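## Task

Pull the black key fob out of the drawer of the small wooden box and set it straight on the table top, touching nothing but the table. Then close the drawer. The box must stay roughly in its starting spot and orientation, and the remaining object must still be inside the drawer.

## Robot and tools

Robot: two arms, left_arm and right_arm, each on a tilted plate joined to a shared metal frame behind them. A plate and its half of the frame count as part of its arm for the too-close check. Calibrated bases in the scene frame: left_arm (+0.048, +0.320, +0.317) m, quat_wxyz (+0.957, -0.123, +0.264, +0.004); right_arm (+0.034, -0.209, +0.317) m, quat_wxyz (+0.957, +0.118, +0.266, +0.011). Each arm has six joints (waist, shoulder, elbow, wrist pitch, wrist yaw, wrist roll) and a two-finger gripper.

Frame: origin at table-top height, halfway between the nominal bases. +x points out over the table, +z up, left_arm is on the +y side. Camera image sides do not match arm names. Reported gripper positions and orientations may be off by a few centimetres, more at long reach.

Gripper: the fingers point along the gripper's +z axis and close along its y axis. end_effector_position is the point between the pads, just under 1 cm behind the tips.

The row: every command is a row of 16 numbers covering both arms, even if only one moves. Order: left x, y, z, qw, qx, qy, qz, opening, then the same eight for right_arm. x, y, z are an absolute target position in metres and the quaternion (w first) an absolute target orientation, both in the scene frame, so each half is a pose. Opening runs from -1 (closed, 0 mm) to +1 (open, about 87 mm); 0.5 is about 69 mm, 0 about 43 mm, -0.5 about 18 mm. To hold something, command about 0.04 below the grip_measured reading at first touch for a firm grip, less below for a lighter one. To keep an arm still, resend its last reported pose and its intended opening. To keep an orientation, repeat the same quaternion rather than copying a drifted reading.

execute_actions: argument actions is a list with at most one item. An empty list only reads the state, with pictures. An action item is {"rows": [...], "steps": n}: 1 to 15 rows, steps up to 15 (default 15), each step 1/30 s; the last row repeats if rows run out; at least 5 steps. A wait item is {"steps": n} with n up to 300, counted from the previous result, reply time included. Each target must lie within 0.6 m of that arm's last reported position along each of its gripper axes, or the call is refused and nothing is sent. cameras is an optional list of names, ["all"] or []; pictures come only if requested or if actions is empty.

move: target is one 16-number row or a list of up to 15 rows (no 0.6 m limit). The grippers travel in straight lines, finishing together, at least 0.5 s and at most 10 s total. speed is in m/s, 0.002 to 0.5 (default 0.25), one value or one per target; rotation is capped at twice that in rad/s. blend, in metres, rounds corners at intermediate targets (0 stops at each). blocking=false returns about 0.5 s after start. Openings of the first target are sent at start; later openings are applied after arrival with a pause. Paths ignore obstacles and the other arm and do not avoid collisions; grippers lag and overshoot more at speed. Avoid paths passing near an arm's own base; go around it. The result adds a move: line with the ending (done, off_target, moving, held, fault) and any limits (paced = pose clipped, held = steps withheld). done means within 10 mm and 2 degrees; it does not prove contact or grip.



Controller behaviour: each step the commanded pose is clipped to within 100 mm and 20 degrees of the measured one. Weight and friction can leave the gripper low, short or tilted; tiny moves may not happen or go sideways. Check position and tilt after every move. Time keeps running while you think; the last 5 steps of each action run after its result is returned.

Results: per arm, end_effector_position, end_effector_quat_wxyz, Hand target (the pose now being driven to), Joint positions (last number is gripper 0 closed to 1 open), Joint velocities (may say within noise), Joint torques (joints 1 to 3 wrap at ±28 N m), grip_measured on the opening scale (can be off about 1 mm). Cameras: cam_high and cam_low fixed, plus one wrist camera per arm, each 672x504; calibration is given, fixed cameras may be a little off.

Avoid: dropping things, releasing a moving part, slamming, hard pushes, arms hitting each other, anything leaving the table, and any arm stop. Motor heat builds when holding loads, stretching out, or pushing at unreachable poses: MOTOR HOT at 75 °C, a fault fold at 90 °C, collapse at 100 °C. Random brief tugs on held or loose items can occur.

Each tool is called after "Request:" by a JSON object that holds its "op" and its "data", one argument or row to a line.

## Session

Request:
{"op": "execute_actions", "data": {
  "actions": []
}}

Scene clock: 0.00 s of 6000.00 s.
left_arm: end_effector_position=(+0.0998, +0.1270, +0.2928) grip_measured=+1.000 end_effector_quat_wxyz=(-0.035, +0.687, +0.534, -0.491) | right_arm: end_effector_position=(+0.4542, -0.2631, +0.1802) grip_measured=+1.000 end_effector_quat_wxyz=(+0.210, +0.029, +0.971, -0.113)
Joint positions: left_arm=[-0.98 1.552 0.577 -0.527 0.448 0.878 1] | right_arm=[0.037 1.58 0.906 0.109 0.457 -0.116 1]
Joint velocities: within noise
Joint torques (N m): no reading
Motor temperatures (°C): left_arm=[26 35 37 31 25 28 24] | right_arm=[25 31 31 31 29 29 29]
Heat: left arm: 37 °C; right arm: 31 °C.
Hand target: left_arm +0.1015, +0.1262, +0.2930; -0.032, +0.687, +0.535, -0.491 | right_arm +0.4606, -0.2645, +0.1858; +0.220, +0.033, +0.968, -0.113

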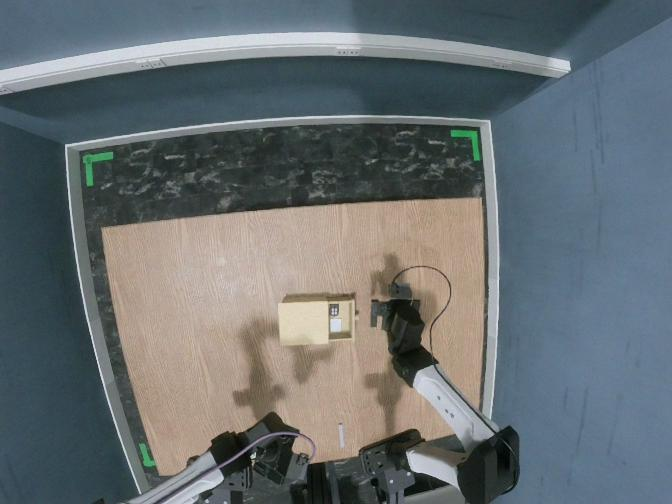

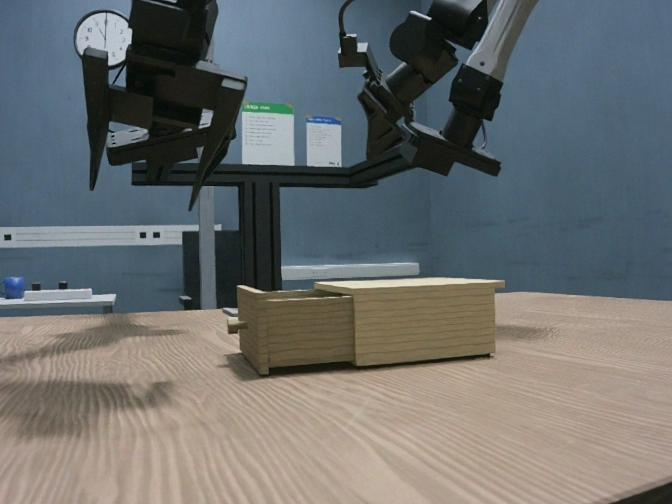

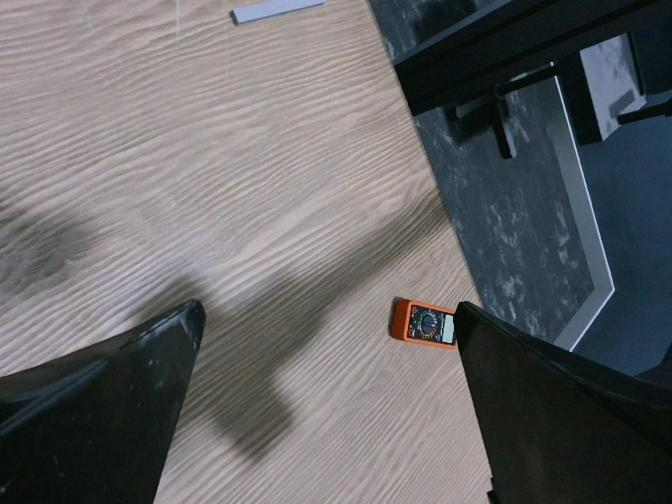

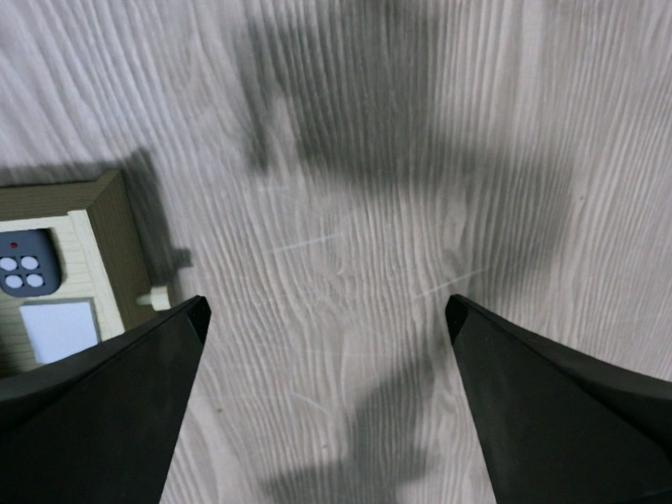

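Request:
{"op": "zoom_image", "data": {
  "camera": "cam_high",
  "region": [260, 270, 380, 360]
}}

Request:
{"op": "zoom_image", "data": {
  "camera": "cam_low",
  "region": [200, 240, 540, 420]
}}

Request:
{"op": "zoom_image", "data": {
  "camera": "cam_right_wrist",
  "region": [0, 150, 240, 400]
}}

Scaled by 4.200 from the camera's 672x504 image, which has a finer 960x720 frame.

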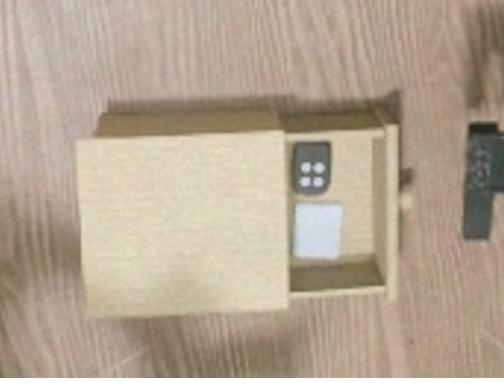

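Scaled by 1.482 from the camera's 672x504 image, which has a finer 960x720 frame.

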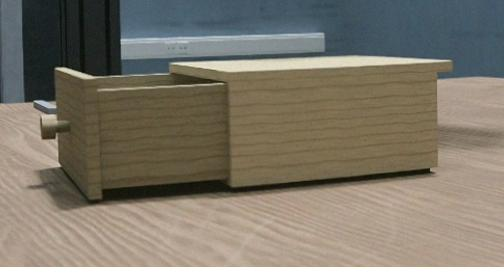

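Scaled by 2.016 from the camera's 672x504 image, which has a finer 960x720 frame.

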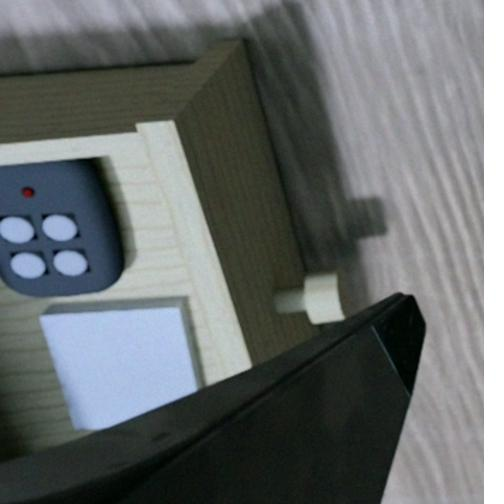

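Request:
{"op": "move", "data": {
  "target": [0.0998,0.127,0.2928,-0.035,0.687,0.534,-0.491,1,0.48,-0.12,0.20,0.21,0,0.978,0,1],
  "speed": 0.2
}}

Scene clock: 4.63 s of 6000.00 s.
left_arm: end_effector_position=(+0.0998, +0.1270, +0.2928) grip_measured=+1.000 end_effector_quat_wxyz=(-0.035, +0.687, +0.534, -0.491) | right_arm: end_effector_position=(+0.4770, -0.1237, +0.2018) grip_measured=+1.000 end_effector_quat_wxyz=(+0.212, -0.003, +0.977, +0.001)
Joint positions: left_arm=[-0.98 1.552 0.577 -0.527 0.448 0.878 1] | right_arm=[0.338 1.689 1.088 -0.055 0.469 0.065 1]
Joint velocities: within noise
Joint torques (N m): left_arm=[-3.25 -4.11 3.84 0.43 0.55 0.2] | right_arm=[4.48 -6.34 7.99 0.9 0.08 -0.04]
Motor temperatures (°C): left_arm=[26 36 38 31 25 28 24] | right_arm=[25 32 32 31 29 29 29]
Heat: left arm: 38 °C; right arm: 32 °C.
Hand target: left_arm +0.0999, +0.1270, +0.2928; -0.035, +0.687, +0.534, -0.491 | right_arm +0.4800, -0.1200, +0.2000; +0.210, +0.000, +0.978, +0.000
Off the commanded pose: left_arm 0.000 m, 0 deg | right_arm 0.005 m, 0 deg.
Kept back: nothing.
move: done
camera_calibration:
cam_right_wrist: T_world_to_cam=[[0.0247416, -0.999669, 0.00705338, -0.138636], [-0.899976, -0.0192013, 0.435517, 0.35874], [-0.435238, -0.0171233, -0.900153, 0.523612], [0, 0, 0, 1]] pos_world=[0.554183, -0.122736, 0.316071]

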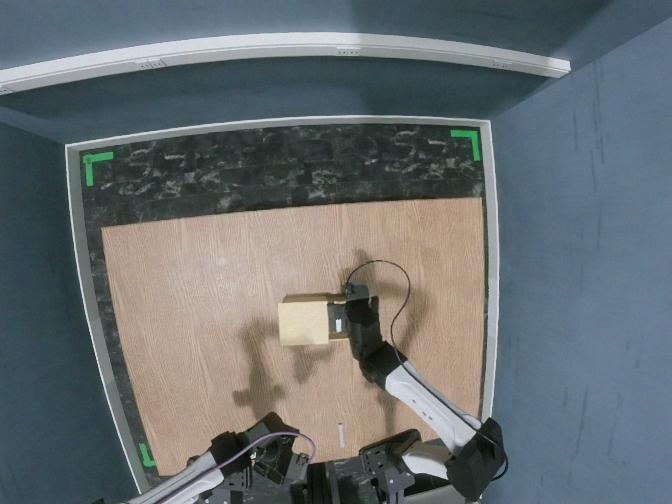

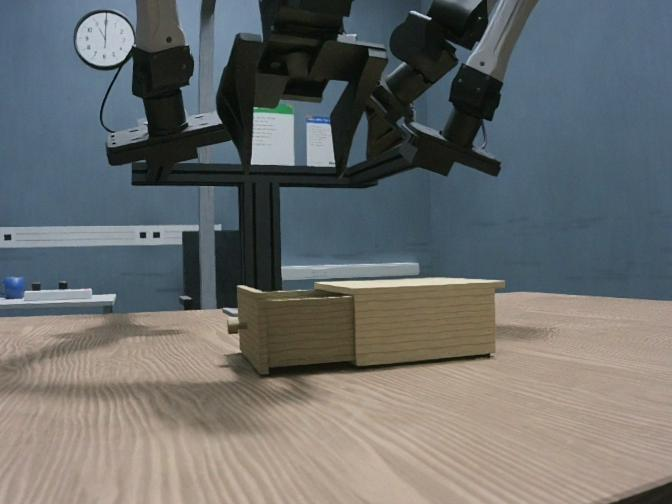

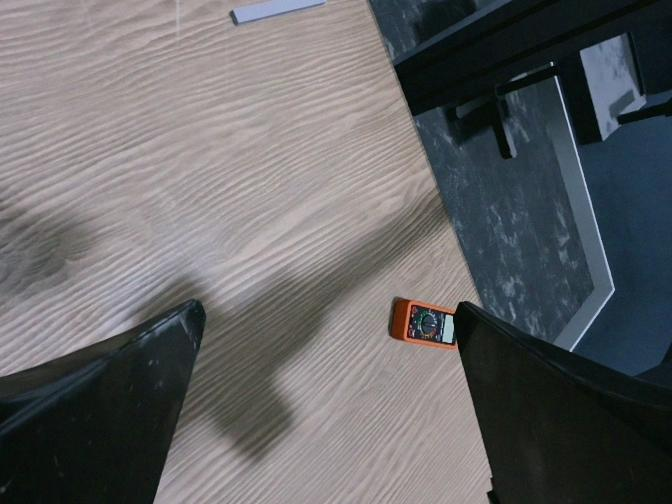

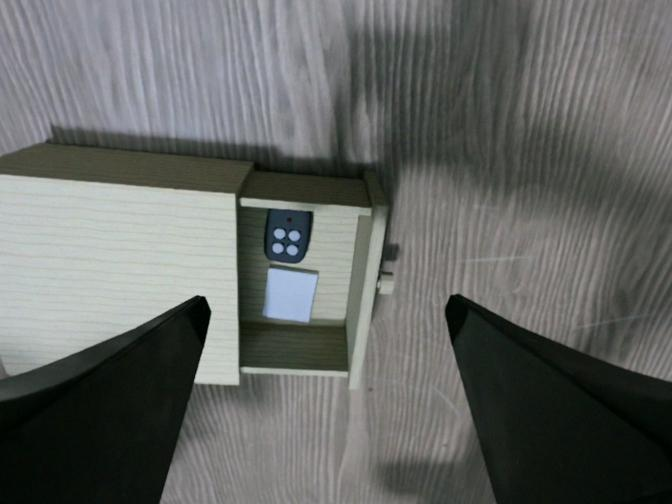

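Request:
{"op": "zoom_image", "data": {
  "camera": "cam_right_wrist",
  "region": [210, 140, 420, 410]
}}

Scaled by 1.867 from the camera's 672x504 image, which has a finer 960x720 frame.

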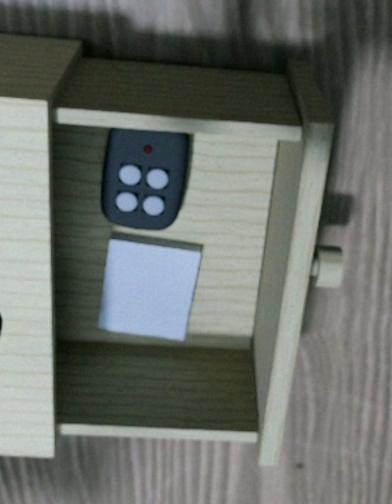

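Request:
{"op": "zoom_image", "data": {
  "camera": "cam_low",
  "region": [190, 0, 430, 200]
}}

Scaled by 2.100 from the camera's 672x504 image, which has a finer 960x720 frame.

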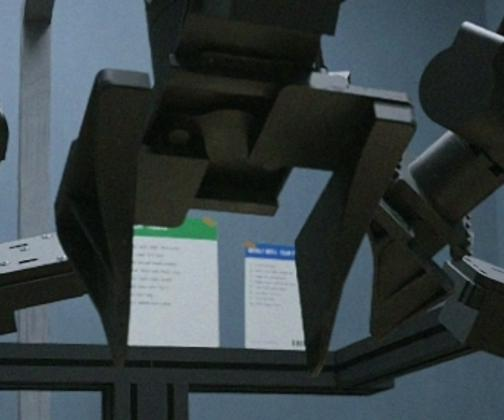

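Request:
{"op": "move", "data": {
  "target": [
    [0.0998,0.127,0.2928,-0.035,0.687,0.534,-0.491,1,0.392,-0.123,0.14,0.2099,0.0341,0.9774,-0.0073,-1],
    [0.0998,0.127,0.2928,-0.035,0.687,0.534,-0.491,1,0.392,-0.123,0.05,0.2099,0.0341,0.9774,-0.0073,-1]
  ],
  "speed": [0.2,0.08]
}}

Scene clock: 8.70 s of 6000.00 s.
left_arm: end_effector_position=(+0.0998, +0.1270, +0.2928) grip_measured=+1.000 end_effector_quat_wxyz=(-0.035, +0.687, +0.534, -0.491) | right_arm: end_effector_position=(+0.3895, -0.1214, +0.0547) grip_measured=-0.973 end_effector_quat_wxyz=(+0.207, +0.034, +0.978, -0.008)
Joint positions: left_arm=[-0.98 1.552 0.577 -0.527 0.448 0.878 1] | right_arm=[0.245 2.112 0.808 0.66 0.427 0.078 0.013]
Joint velocities: within noise
Joint torques (N m): left_arm=[-3.21 -4.07 3.82 0.43 0.55 0.19] | right_arm=[2.95 -6.04 2.48 1.08 -0.07 -0.25]
Motor temperatures (°C): left_arm=[26 36 38 31 25 28 24] | right_arm=[25 32 32 31 29 29 29]
Heat: left arm: 38 °C; right arm: 32 °C.
Hand target: left_arm +0.0999, +0.1270, +0.2928; -0.035, +0.687, +0.534, -0.491 | right_arm +0.3918, -0.1230, +0.0501; +0.210, +0.034, +0.977, -0.007
Off the commanded pose: left_arm 0.000 m, 0 deg | right_arm 0.006 m, 0 deg.
Kept back: nothing.
move: done
camera_calibration:
cam_right_wrist: T_world_to_cam=[[-0.05049, -0.998685, 0.00886678, -0.103805], [-0.893853, 0.0491468, 0.445659, 0.349461], [-0.445509, 0.0145757, -0.895159, 0.36073], [0, 0, 0, 1]] pos_world=[0.467833, -0.126101, 0.168091]

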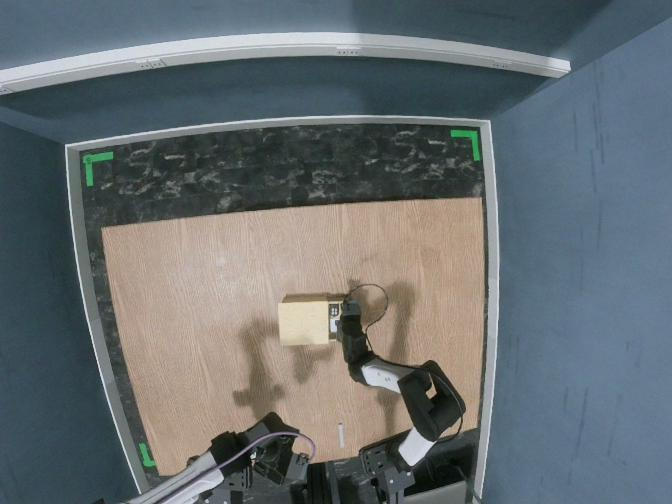

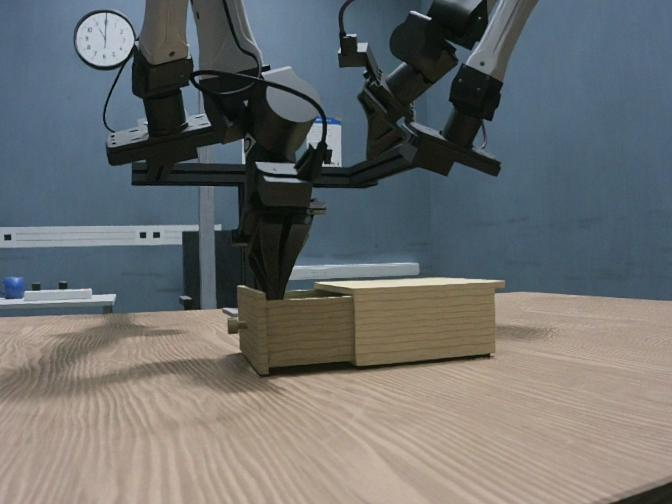

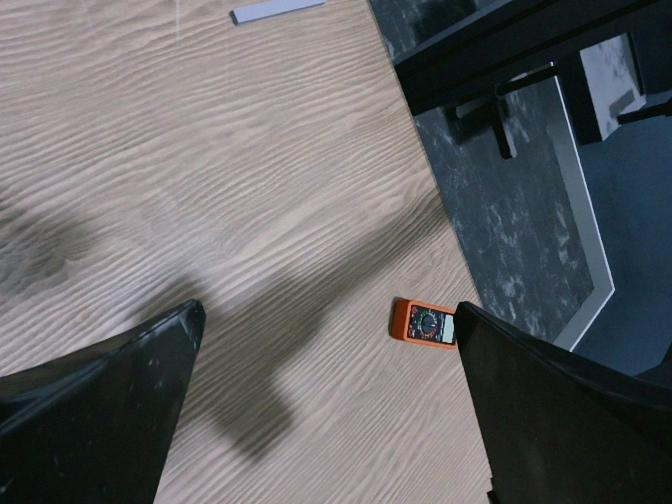

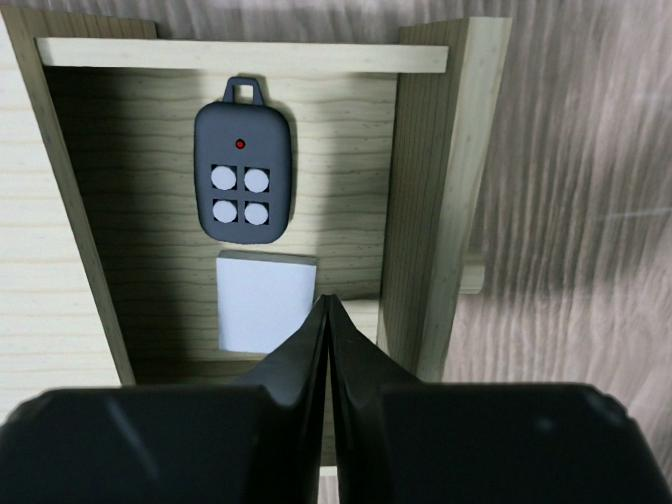

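Request:
{"op": "move", "data": {
  "target": [0.0998,0.127,0.2928,-0.035,0.687,0.534,-0.491,1,0.389,-0.152,0.05,0.2099,0.0341,0.9774,-0.0073,-1],
  "speed": 0.04
}}

Scene clock: 9.97 s of 6000.00 s.
left_arm: end_effector_position=(+0.0998, +0.1270, +0.2928) grip_measured=+1.000 end_effector_quat_wxyz=(-0.035, +0.687, +0.534, -0.491) | right_arm: end_effector_position=(+0.3867, -0.1340, +0.0482) grip_measured=-0.973 end_effector_quat_wxyz=(+0.207, +0.032, +0.978, +0.015)
Joint positions: left_arm=[-0.98 1.552 0.577 -0.527 0.448 0.878 1] | right_arm=[0.181 2.112 0.777 0.708 0.328 0.041 0.013]
Joint velocities: within noise
Joint torques (N m): left_arm=[-3.28 -4.04 3.79 0.43 0.54 0.19] | right_arm=[1.11 -8.65 0.25 0.94 0.26 -0.39]
Motor temperatures (°C): left_arm=[26 36 38 31 25 28 24] | right_arm=[25 32 32 32 29 29 29]
Heat: left arm: 38 °C; right arm: 32 °C.
Hand target: left_arm +0.0999, +0.1270, +0.2928; -0.035, +0.687, +0.534, -0.491 | right_arm +0.3888, -0.1516, +0.0499; +0.209, +0.034, +0.977, -0.007
Off the commanded pose: left_arm 0.000 m, 0 deg | right_arm 0.018 m, 3 deg.
Kept back: nothing.
move: off_target (right_arm)
camera_calibration:
cam_right_wrist: T_world_to_cam=[[-0.0365616, -0.998659, -0.0366519, -0.119688], [-0.895643, 0.0164776, 0.444468, 0.346769], [-0.443268, 0.0490775, -0.895044, 0.357608], [0, 0, 0, 1]] pos_world=[0.464722, -0.142792, 0.161561]

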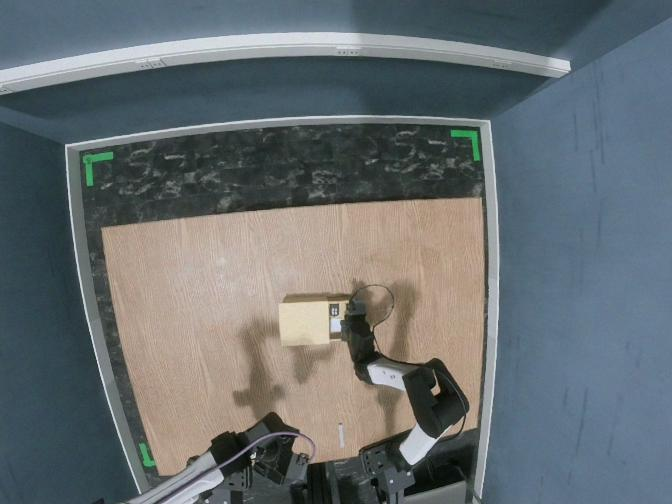

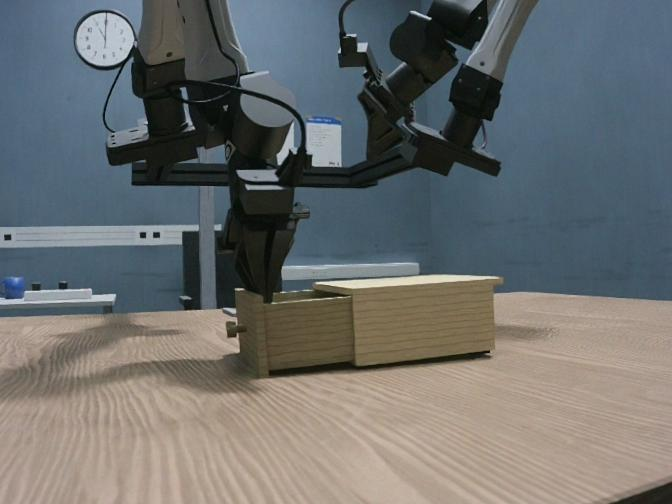

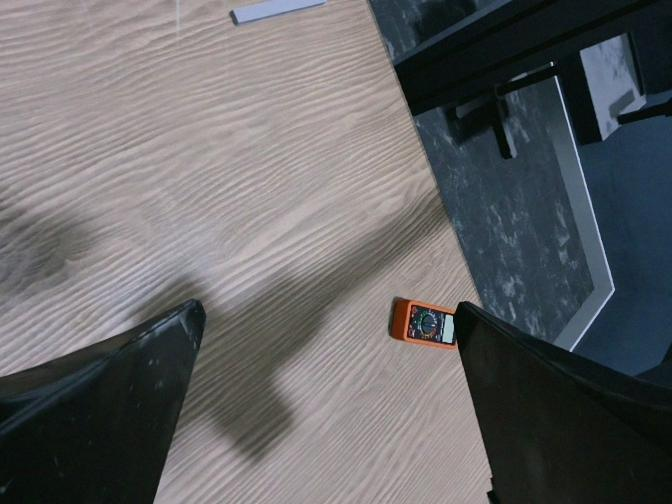

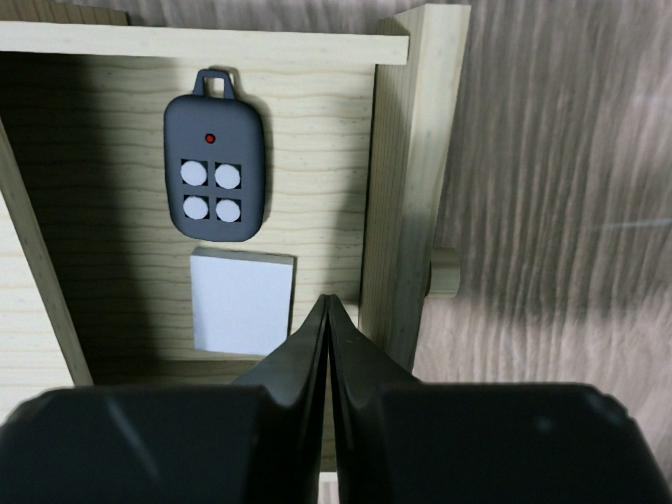

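Request:
{"op": "move", "data": {
  "target": [
    [0.0998,0.127,0.2928,-0.035,0.687,0.534,-0.491,1,0.39,-0.122,0.055,0.2099,0.0341,0.9774,-0.0073,-1],
    [0.0998,0.127,0.2928,-0.035,0.687,0.534,-0.491,1,0.40,-0.122,0.11,0.2099,0.0341,0.9774,-0.0073,-1],
    [0.0998,0.127,0.2928,-0.035,0.687,0.534,-0.491,1,0.428,-0.100,0.09,0.1975,0.0787,0.9558,0.2044,-1]
  ],
  "speed": [0.04,0.1,0.15]
}}

Scene clock: 14.93 s of 6000.00 s.
left_arm: end_effector_position=(+0.0998, +0.1270, +0.2928) grip_measured=+1.000 end_effector_quat_wxyz=(-0.035, +0.687, +0.534, -0.491) | right_arm: end_effector_position=(+0.4239, -0.0995, +0.0941) grip_measured=-0.973 end_effector_quat_wxyz=(+0.194, +0.072, +0.958, +0.200)
Joint positions: left_arm=[-0.98 1.552 0.577 -0.527 0.448 0.878 1] | right_arm=[0.113 1.951 0.85 0.486 -0.075 0.158 0.013]
Joint velocities: within noise
Joint torques (N m): left_arm=[-3.21 -4.07 3.84 0.43 0.53 0.2] | right_arm=[2.36 -6.24 3.79 1.09 -0.28 -0.12]
Motor temperatures (°C): left_arm=[26 36 38 31 25 28 24] | right_arm=[26 33 32 32 28 29 29]
Heat: left arm: 38 °C; right arm: 33 °C.
Hand target: left_arm +0.0999, +0.1270, +0.2928; -0.035, +0.687, +0.534, -0.491 | right_arm +0.4280, -0.1001, +0.0902; +0.198, +0.079, +0.956, +0.204
Off the commanded pose: left_arm 0.000 m, 0 deg | right_arm 0.006 m, 1 deg.
Kept back: nothing.
move: done
camera_calibration:
cam_right_wrist: T_world_to_cam=[[-0.0403963, -0.913321, -0.405232, -0.037422], [-0.892699, -0.149191, 0.425242, 0.343239], [-0.448839, 0.378928, -0.809294, 0.440594], [0, 0, 0, 1]] pos_world=[0.502654, -0.149924, 0.195446]

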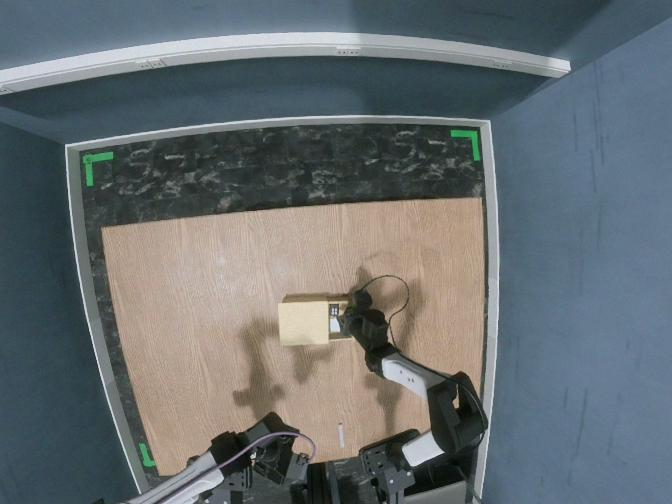

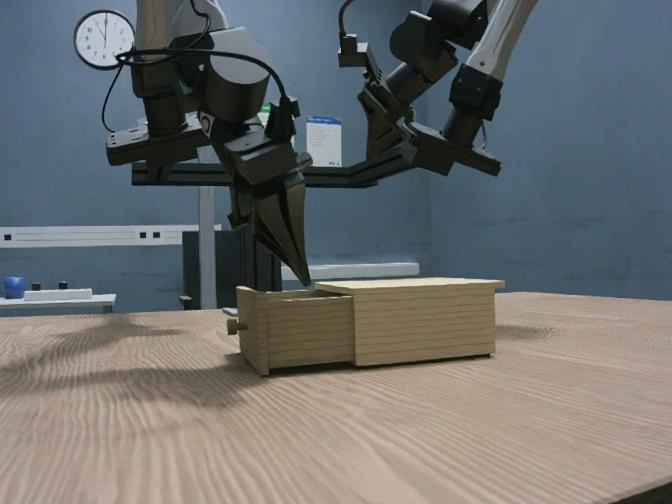

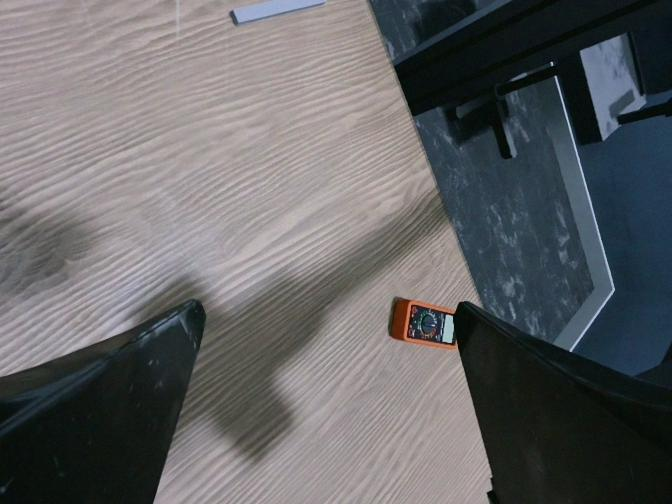

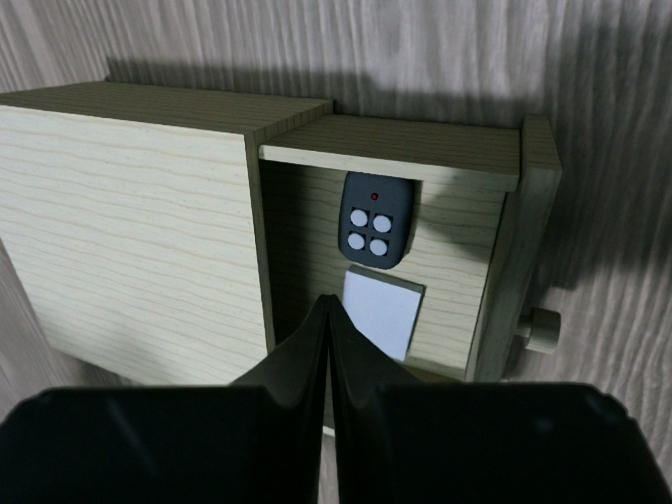

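Request:
{"op": "move", "data": {
  "target": [
    [0.0998,0.127,0.2928,-0.035,0.687,0.534,-0.491,1,0.433,-0.085,0.052,0.1975,0.0787,0.9558,0.2044,-1],
    [0.0998,0.127,0.2928,-0.035,0.687,0.534,-0.491,1,0.433,-0.067,0.026,0.1975,0.0787,0.9558,0.2044,-1]
  ],
  "speed": [0.08,0.04]
}}

Scene clock: 16.97 s of 6000.00 s.
left_arm: end_effector_position=(+0.0998, +0.1270, +0.2928) grip_measured=+1.000 end_effector_quat_wxyz=(-0.035, +0.687, +0.534, -0.491) | right_arm: end_effector_position=(+0.4320, -0.0722, +0.0298) grip_measured=-0.973 end_effector_quat_wxyz=(+0.194, +0.077, +0.956, +0.206)
Joint positions: left_arm=[-0.98 1.552 0.577 -0.527 0.448 0.878 1] | right_arm=[0.126 2.241 1.023 0.606 -0.074 0.179 0.013]
Joint velocities: within noise
Joint torques (N m): left_arm=[-3.18 -4.07 3.78 0.44 0.55 0.19] | right_arm=[5.16 -6.61 3.02 1.1 -0.09 -0.08]
Motor temperatures (°C): left_arm=[26 37 38 31 25 28 24] | right_arm=[26 33 32 32 28 29 29]
Heat: left arm: 38 °C; right arm: 33 °C.
Hand target: left_arm +0.0999, +0.1270, +0.2928; -0.035, +0.687, +0.534, -0.491 | right_arm +0.4329, -0.0671, +0.0262; +0.197, +0.079, +0.956, +0.204
Off the commanded pose: left_arm 0.000 m, 0 deg | right_arm 0.007 m, 0 deg.
Kept back: nothing.
move: done
camera_calibration:
cam_right_wrist: T_world_to_cam=[[-0.0486164, -0.907095, -0.418108, -0.0337832], [-0.893313, -0.147765, 0.42445, 0.382279], [-0.446798, 0.394137, -0.803136, 0.381885], [0, 0, 0, 1]] pos_world=[0.510478, -0.124672, 0.130322]

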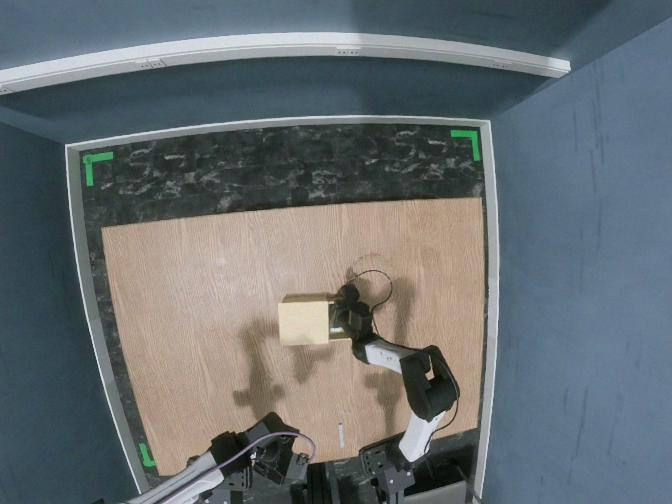

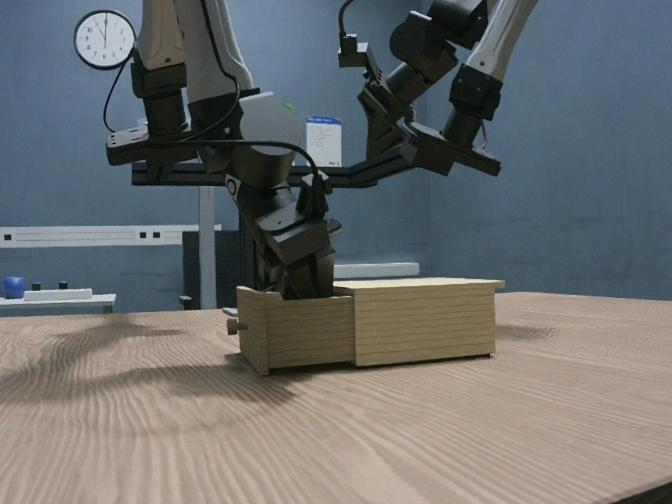

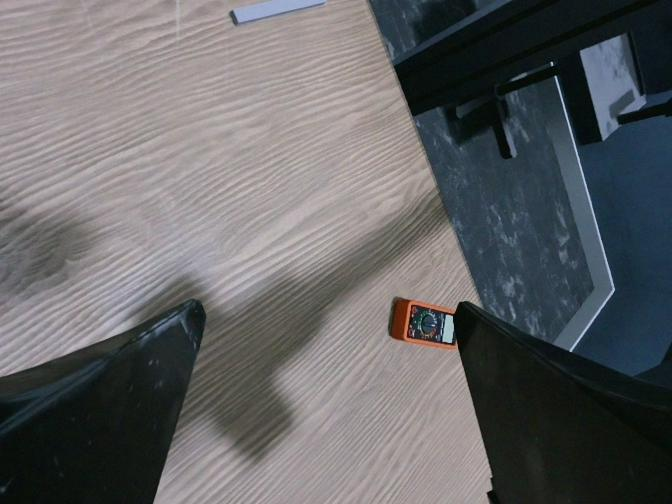

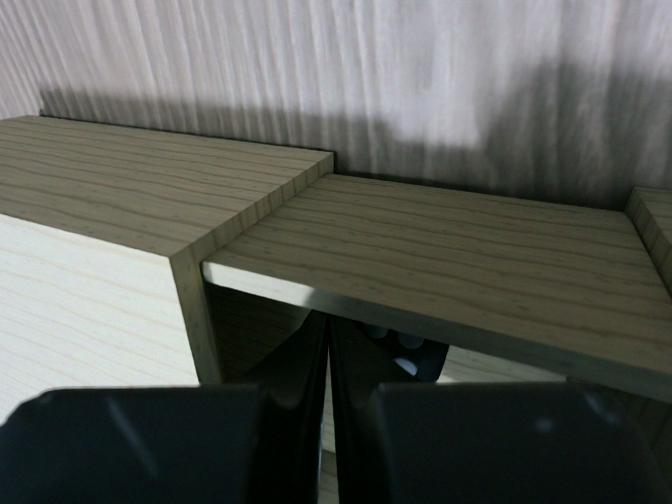

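Request:
{"op": "zoom_image", "data": {
  "camera": "cam_right_wrist",
  "region": [220, 250, 480, 440]
}}

Scaled by 1.938 from the camera's 672x504 image, which has a finer 960x720 frame.

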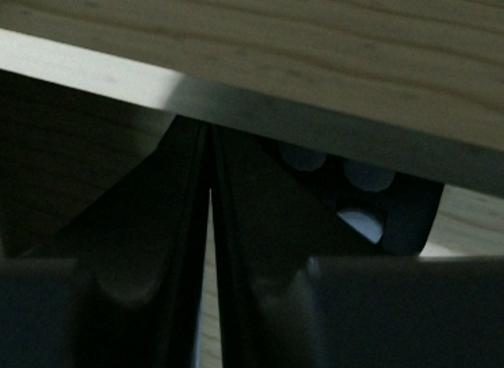

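Request:
{"op": "move", "data": {
  "target": [
    [0.0998,0.127,0.2928,-0.035,0.687,0.534,-0.491,1,0.433,-0.060,0.026,0.1975,0.0787,0.9558,0.2044,-1],
    [0.0998,0.127,0.2928,-0.035,0.687,0.534,-0.491,1,0.433,-0.059,0.018,0.1975,0.0787,0.9558,0.2044,-1]
  ],
  "speed": [0.04,0.02]
}}

Request:
{"op": "zoom_image", "data": {
  "camera": "cam_right_wrist",
  "region": [170, 200, 510, 440]
}}

Scene clock: 18.17 s of 6000.00 s.
left_arm: end_effector_position=(+0.0998, +0.1270, +0.2928) grip_measured=+1.000 end_effector_quat_wxyz=(-0.035, +0.687, +0.534, -0.491) | right_arm: end_effector_position=(+0.4331, -0.0659, +0.0286) grip_measured=-0.974 end_effector_quat_wxyz=(+0.196, +0.077, +0.956, +0.205)
Joint positions: left_arm=[-0.98 1.552 0.577 -0.527 0.448 0.878 1] | right_arm=[0.141 2.254 1.034 0.613 -0.059 0.186 0.013]
Joint velocities: within noise
Joint torques (N m): left_arm=[-3.21 -4.12 3.84 0.43 0.54 0.19] | right_arm=[5.05 -4.63 4.6 1.18 -0.11 -0.08]
Motor temperatures (°C): left_arm=[26 37 38 31 25 28 24] | right_arm=[26 33 32 32 28 29 29]
Heat: left arm: 38 °C; right arm: 33 °C.
Hand target: left_arm +0.0999, +0.1270, +0.2928; -0.035, +0.687, +0.534, -0.491 | right_arm +0.4325, -0.0593, +0.0186; +0.197, +0.079, +0.956, +0.204
Off the commanded pose: left_arm 0.000 m, 0 deg | right_arm 0.013 m, 0 deg.
Kept back: nothing.
move: off_target (right_arm)
camera_calibration:
cam_right_wrist: T_world_to_cam=[[-0.0463767, -0.908063, -0.416259, -0.0296475], [-0.895061, -0.147244, 0.420933, 0.385624], [-0.443525, 0.392098, -0.805943, 0.377471], [0, 0, 0, 1]] pos_world=[0.5112, -0.118147, 0.129557]

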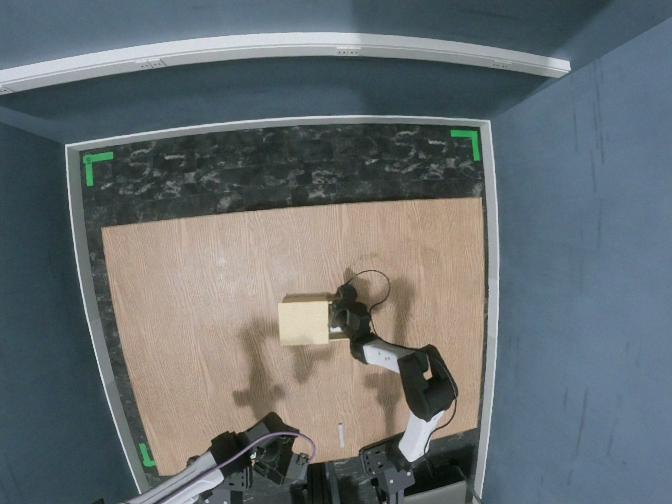

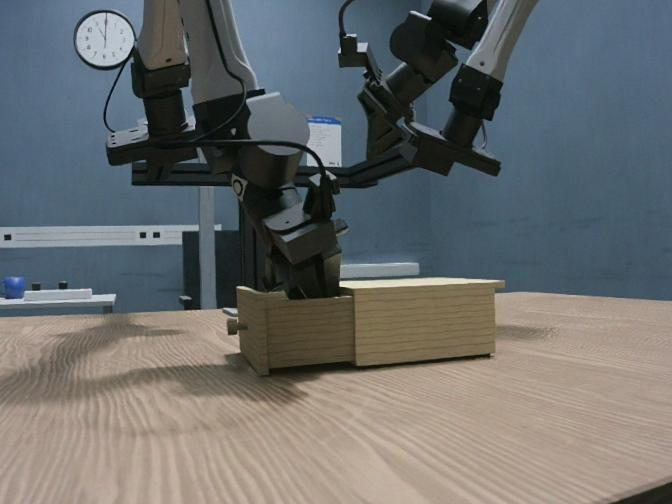

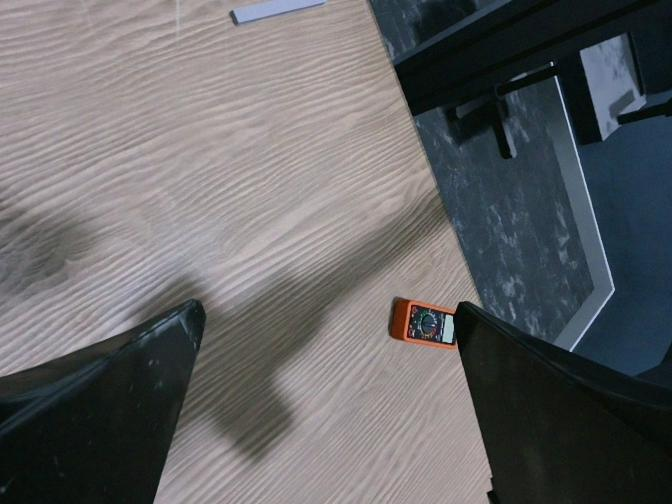

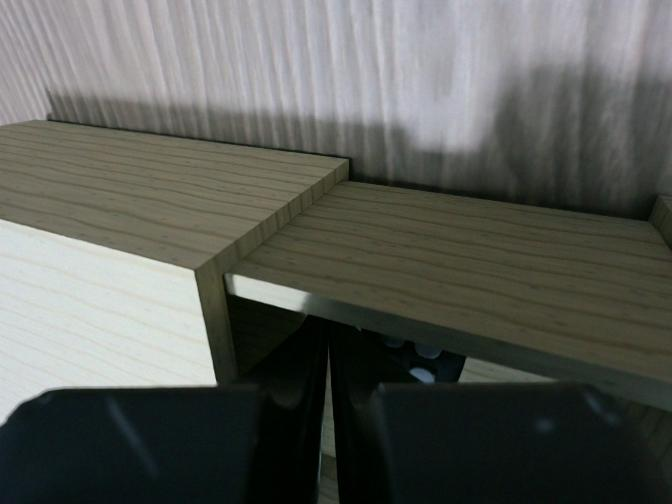

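Scaled by 1.482 from the camera's 672x504 image, which has a finer 960x720 frame.

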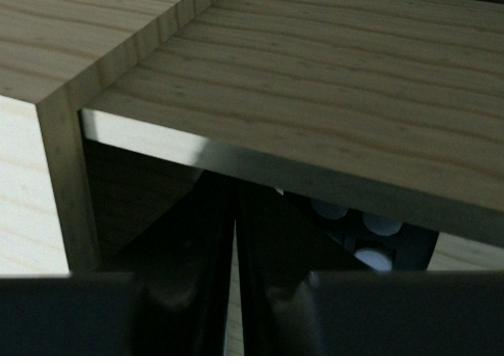

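Request:
{"op": "move", "data": {
  "target": [
    [0.0998,0.127,0.2928,-0.035,0.687,0.534,-0.491,1,0.433,-0.064,0.0275,0.1975,0.0787,0.9558,0.2044,-1],
    [0.0998,0.127,0.2928,-0.035,0.687,0.534,-0.491,1,0.432,-0.083,0.0275,0.1975,0.0787,0.9558,0.2044,-1]
  ],
  "speed": [0.03,0.03]
}}

Request:
{"op": "zoom_image", "data": {
  "camera": "cam_right_wrist",
  "region": [170, 200, 510, 440]
}}

Scene clock: 19.70 s of 6000.00 s.
left_arm: end_effector_position=(+0.0998, +0.1270, +0.2928) grip_measured=+1.000 end_effector_quat_wxyz=(-0.035, +0.687, +0.534, -0.491) | right_arm: end_effector_position=(+0.4320, -0.0687, +0.0288) grip_measured=-0.974 end_effector_quat_wxyz=(+0.196, +0.079, +0.952, +0.222)
Joint positions: left_arm=[-0.98 1.552 0.577 -0.527 0.448 0.878 1] | right_arm=[0.118 2.254 1.023 0.63 -0.111 0.185 0.013]
Joint velocities: within noise
Joint torques (N m): left_arm=[-3.17 -4.12 3.82 0.43 0.53 0.19] | right_arm=[2.13 -9.39 0.77 0.9 -0.04 -0.43]
Motor temperatures (°C): left_arm=[26 37 38 31 25 28 24] | right_arm=[26 33 32 32 28 29 29]
Heat: left arm: 38 °C; right arm: 33 °C.
Hand target: left_arm +0.0999, +0.1270, +0.2928; -0.035, +0.687, +0.534, -0.491 | right_arm +0.4319, -0.0828, +0.0274; +0.197, +0.079, +0.956, +0.205
Off the commanded pose: left_arm 0.000 m, 0 deg | right_arm 0.014 m, 2 deg.
Kept back: nothing.
move: off_target (right_arm)
camera_calibration:
cam_right_wrist: T_world_to_cam=[[-0.0435918, -0.892922, -0.448096, -0.0313956], [-0.896648, -0.162836, 0.411711, 0.383942], [-0.440592, 0.419732, -0.793538, 0.378515], [0, 0, 0, 1]] pos_world=[0.509663, -0.124389, 0.128224]

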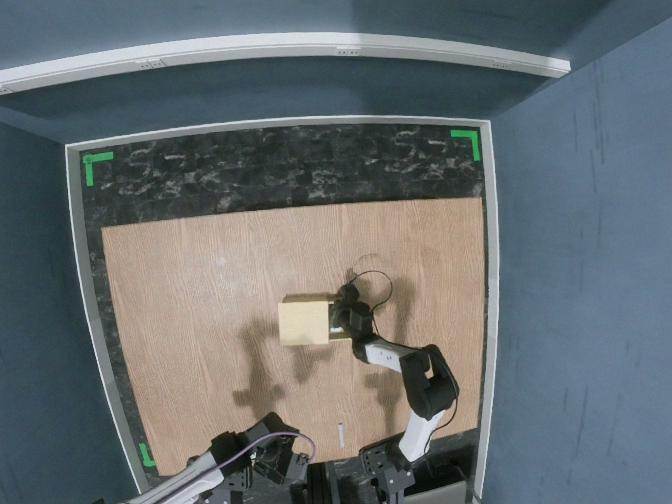

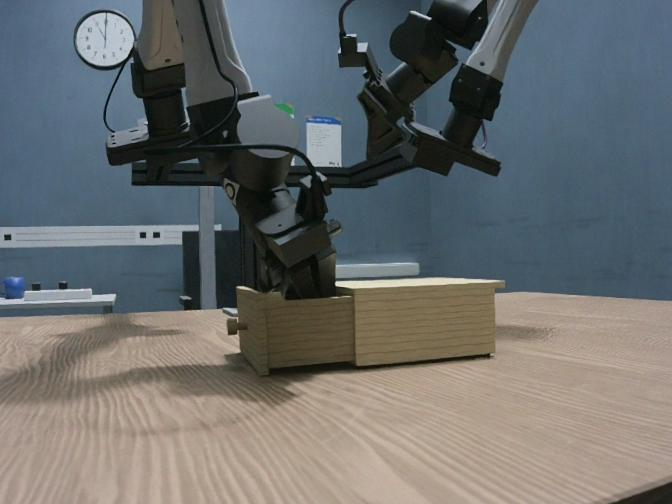

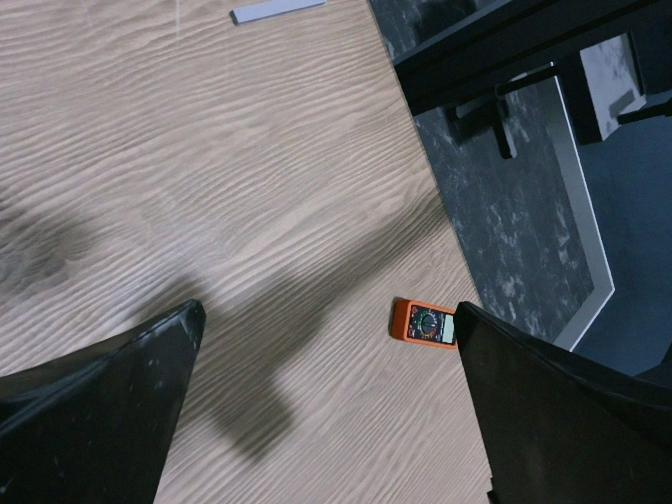

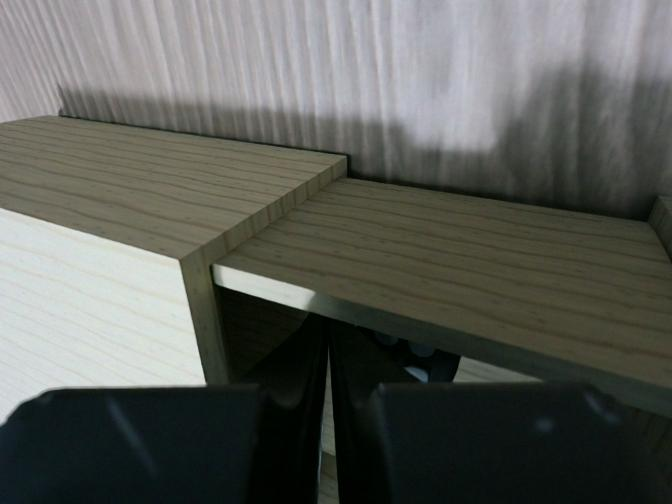

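Scaled by 1.482 from the camera's 672x504 image, which has a finer 960x720 frame.

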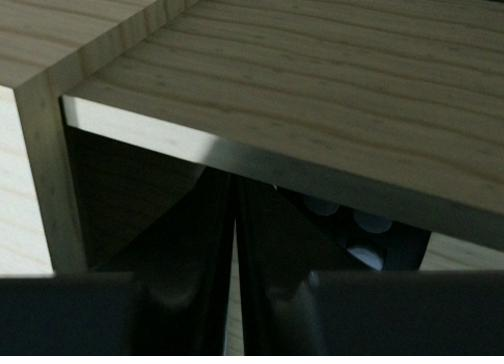

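Request:
{"op": "move", "data": {
  "target": [
    [0.0998,0.127,0.2928,-0.035,0.687,0.534,-0.491,1,0.433,-0.066,0.034,0.1975,0.0787,0.9558,0.2044,-1],
    [0.0998,0.127,0.2928,-0.035,0.687,0.534,-0.491,1,0.432,-0.083,0.034,0.1975,0.0787,0.9558,0.2044,-1]
  ],
  "speed": [0.03,0.03],
  "cameras": ["cam_high","cam_low","cam_right_wrist"]
}}

Request:
{"op": "zoom_image", "data": {
  "camera": "cam_right_wrist",
  "region": [170, 200, 510, 440]
}}

Scene clock: 22.17 s of 6000.00 s.
left_arm: end_effector_position=(+0.0998, +0.1270, +0.2928) grip_measured=+1.000 end_effector_quat_wxyz=(-0.035, +0.687, +0.534, -0.491) | right_arm: end_effector_position=(+0.4265, -0.0699, +0.0289) grip_measured=-0.974 end_effector_quat_wxyz=(+0.192, +0.079, +0.954, +0.217)
Joint positions: left_arm=[-0.98 1.552 0.577 -0.527 0.448 0.878 1] | right_arm=[0.121 2.248 1.006 0.632 -0.099 0.185 0.013]
Joint velocities: within noise
Joint torques (N m): left_arm=[-3.18 -4.11 3.81 0.43 0.53 0.19] | right_arm=[2.28 -10.78 0.85 0.74 -0.1 -0.33]
Motor temperatures (°C): left_arm=[26 37 38 31 25 28 24] | right_arm=[26 34 32 32 28 29 29]
Heat: left arm: 38 °C; right arm: 34 °C.
Hand target: left_arm +0.0999, +0.1270, +0.2928; -0.035, +0.687, +0.534, -0.491 | right_arm +0.4319, -0.0827, +0.0337; +0.198, +0.079, +0.956, +0.204
Off the commanded pose: left_arm 0.000 m, 0 deg | right_arm 0.015 m, 2 deg.
Kept back: nothing.
move: off_target (right_arm)
camera_calibration:
cam_right_wrist: T_world_to_cam=[[-0.0472726, -0.897425, -0.438627, -0.0316379], [-0.892758, -0.159008, 0.421544, 0.377172], [-0.448049, 0.411515, -0.793667, 0.379205], [0, 0, 0, 1]] pos_world=[0.50513, -0.124468, 0.128091]
Images, in order (width x height): cam_high 672x504, cam_low 672x504, cam_right_wrist 672x504.

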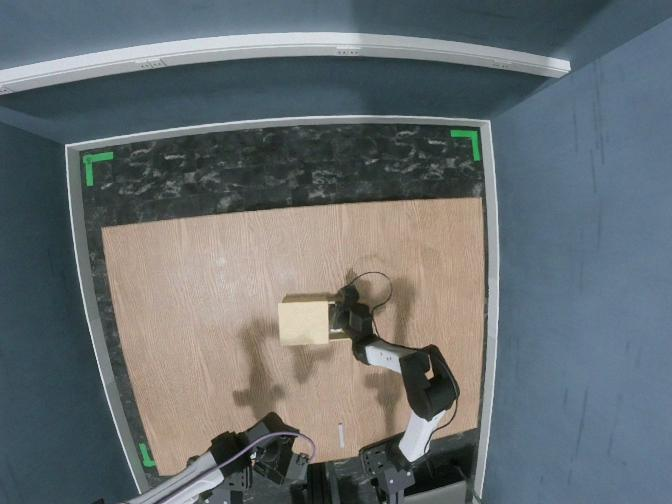

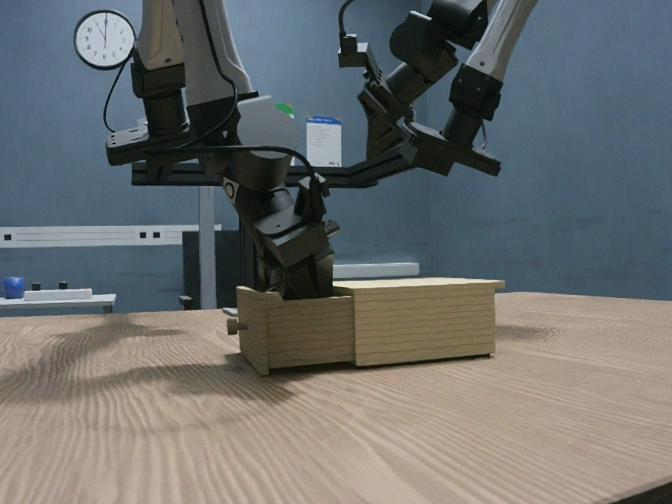

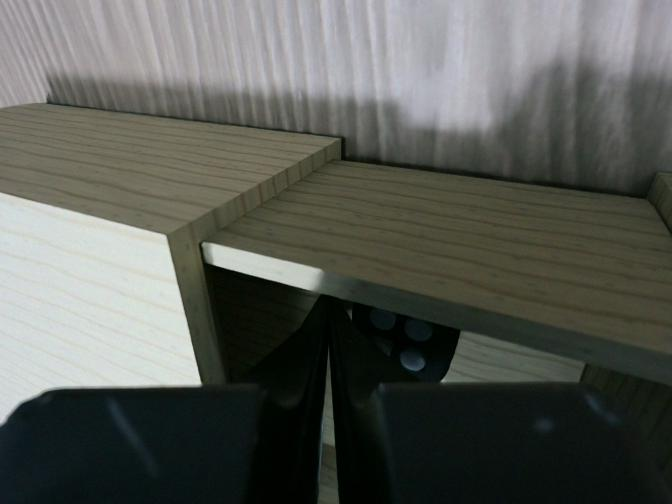

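Scaled by 1.482 from the camera's 672x504 image, which has a finer 960x720 frame.

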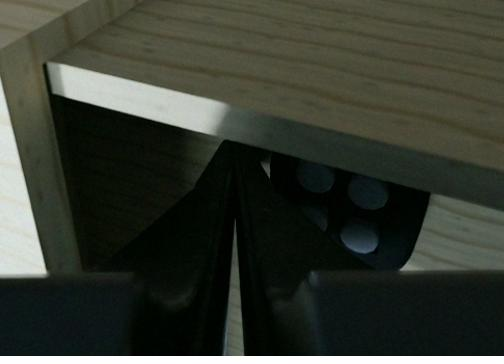

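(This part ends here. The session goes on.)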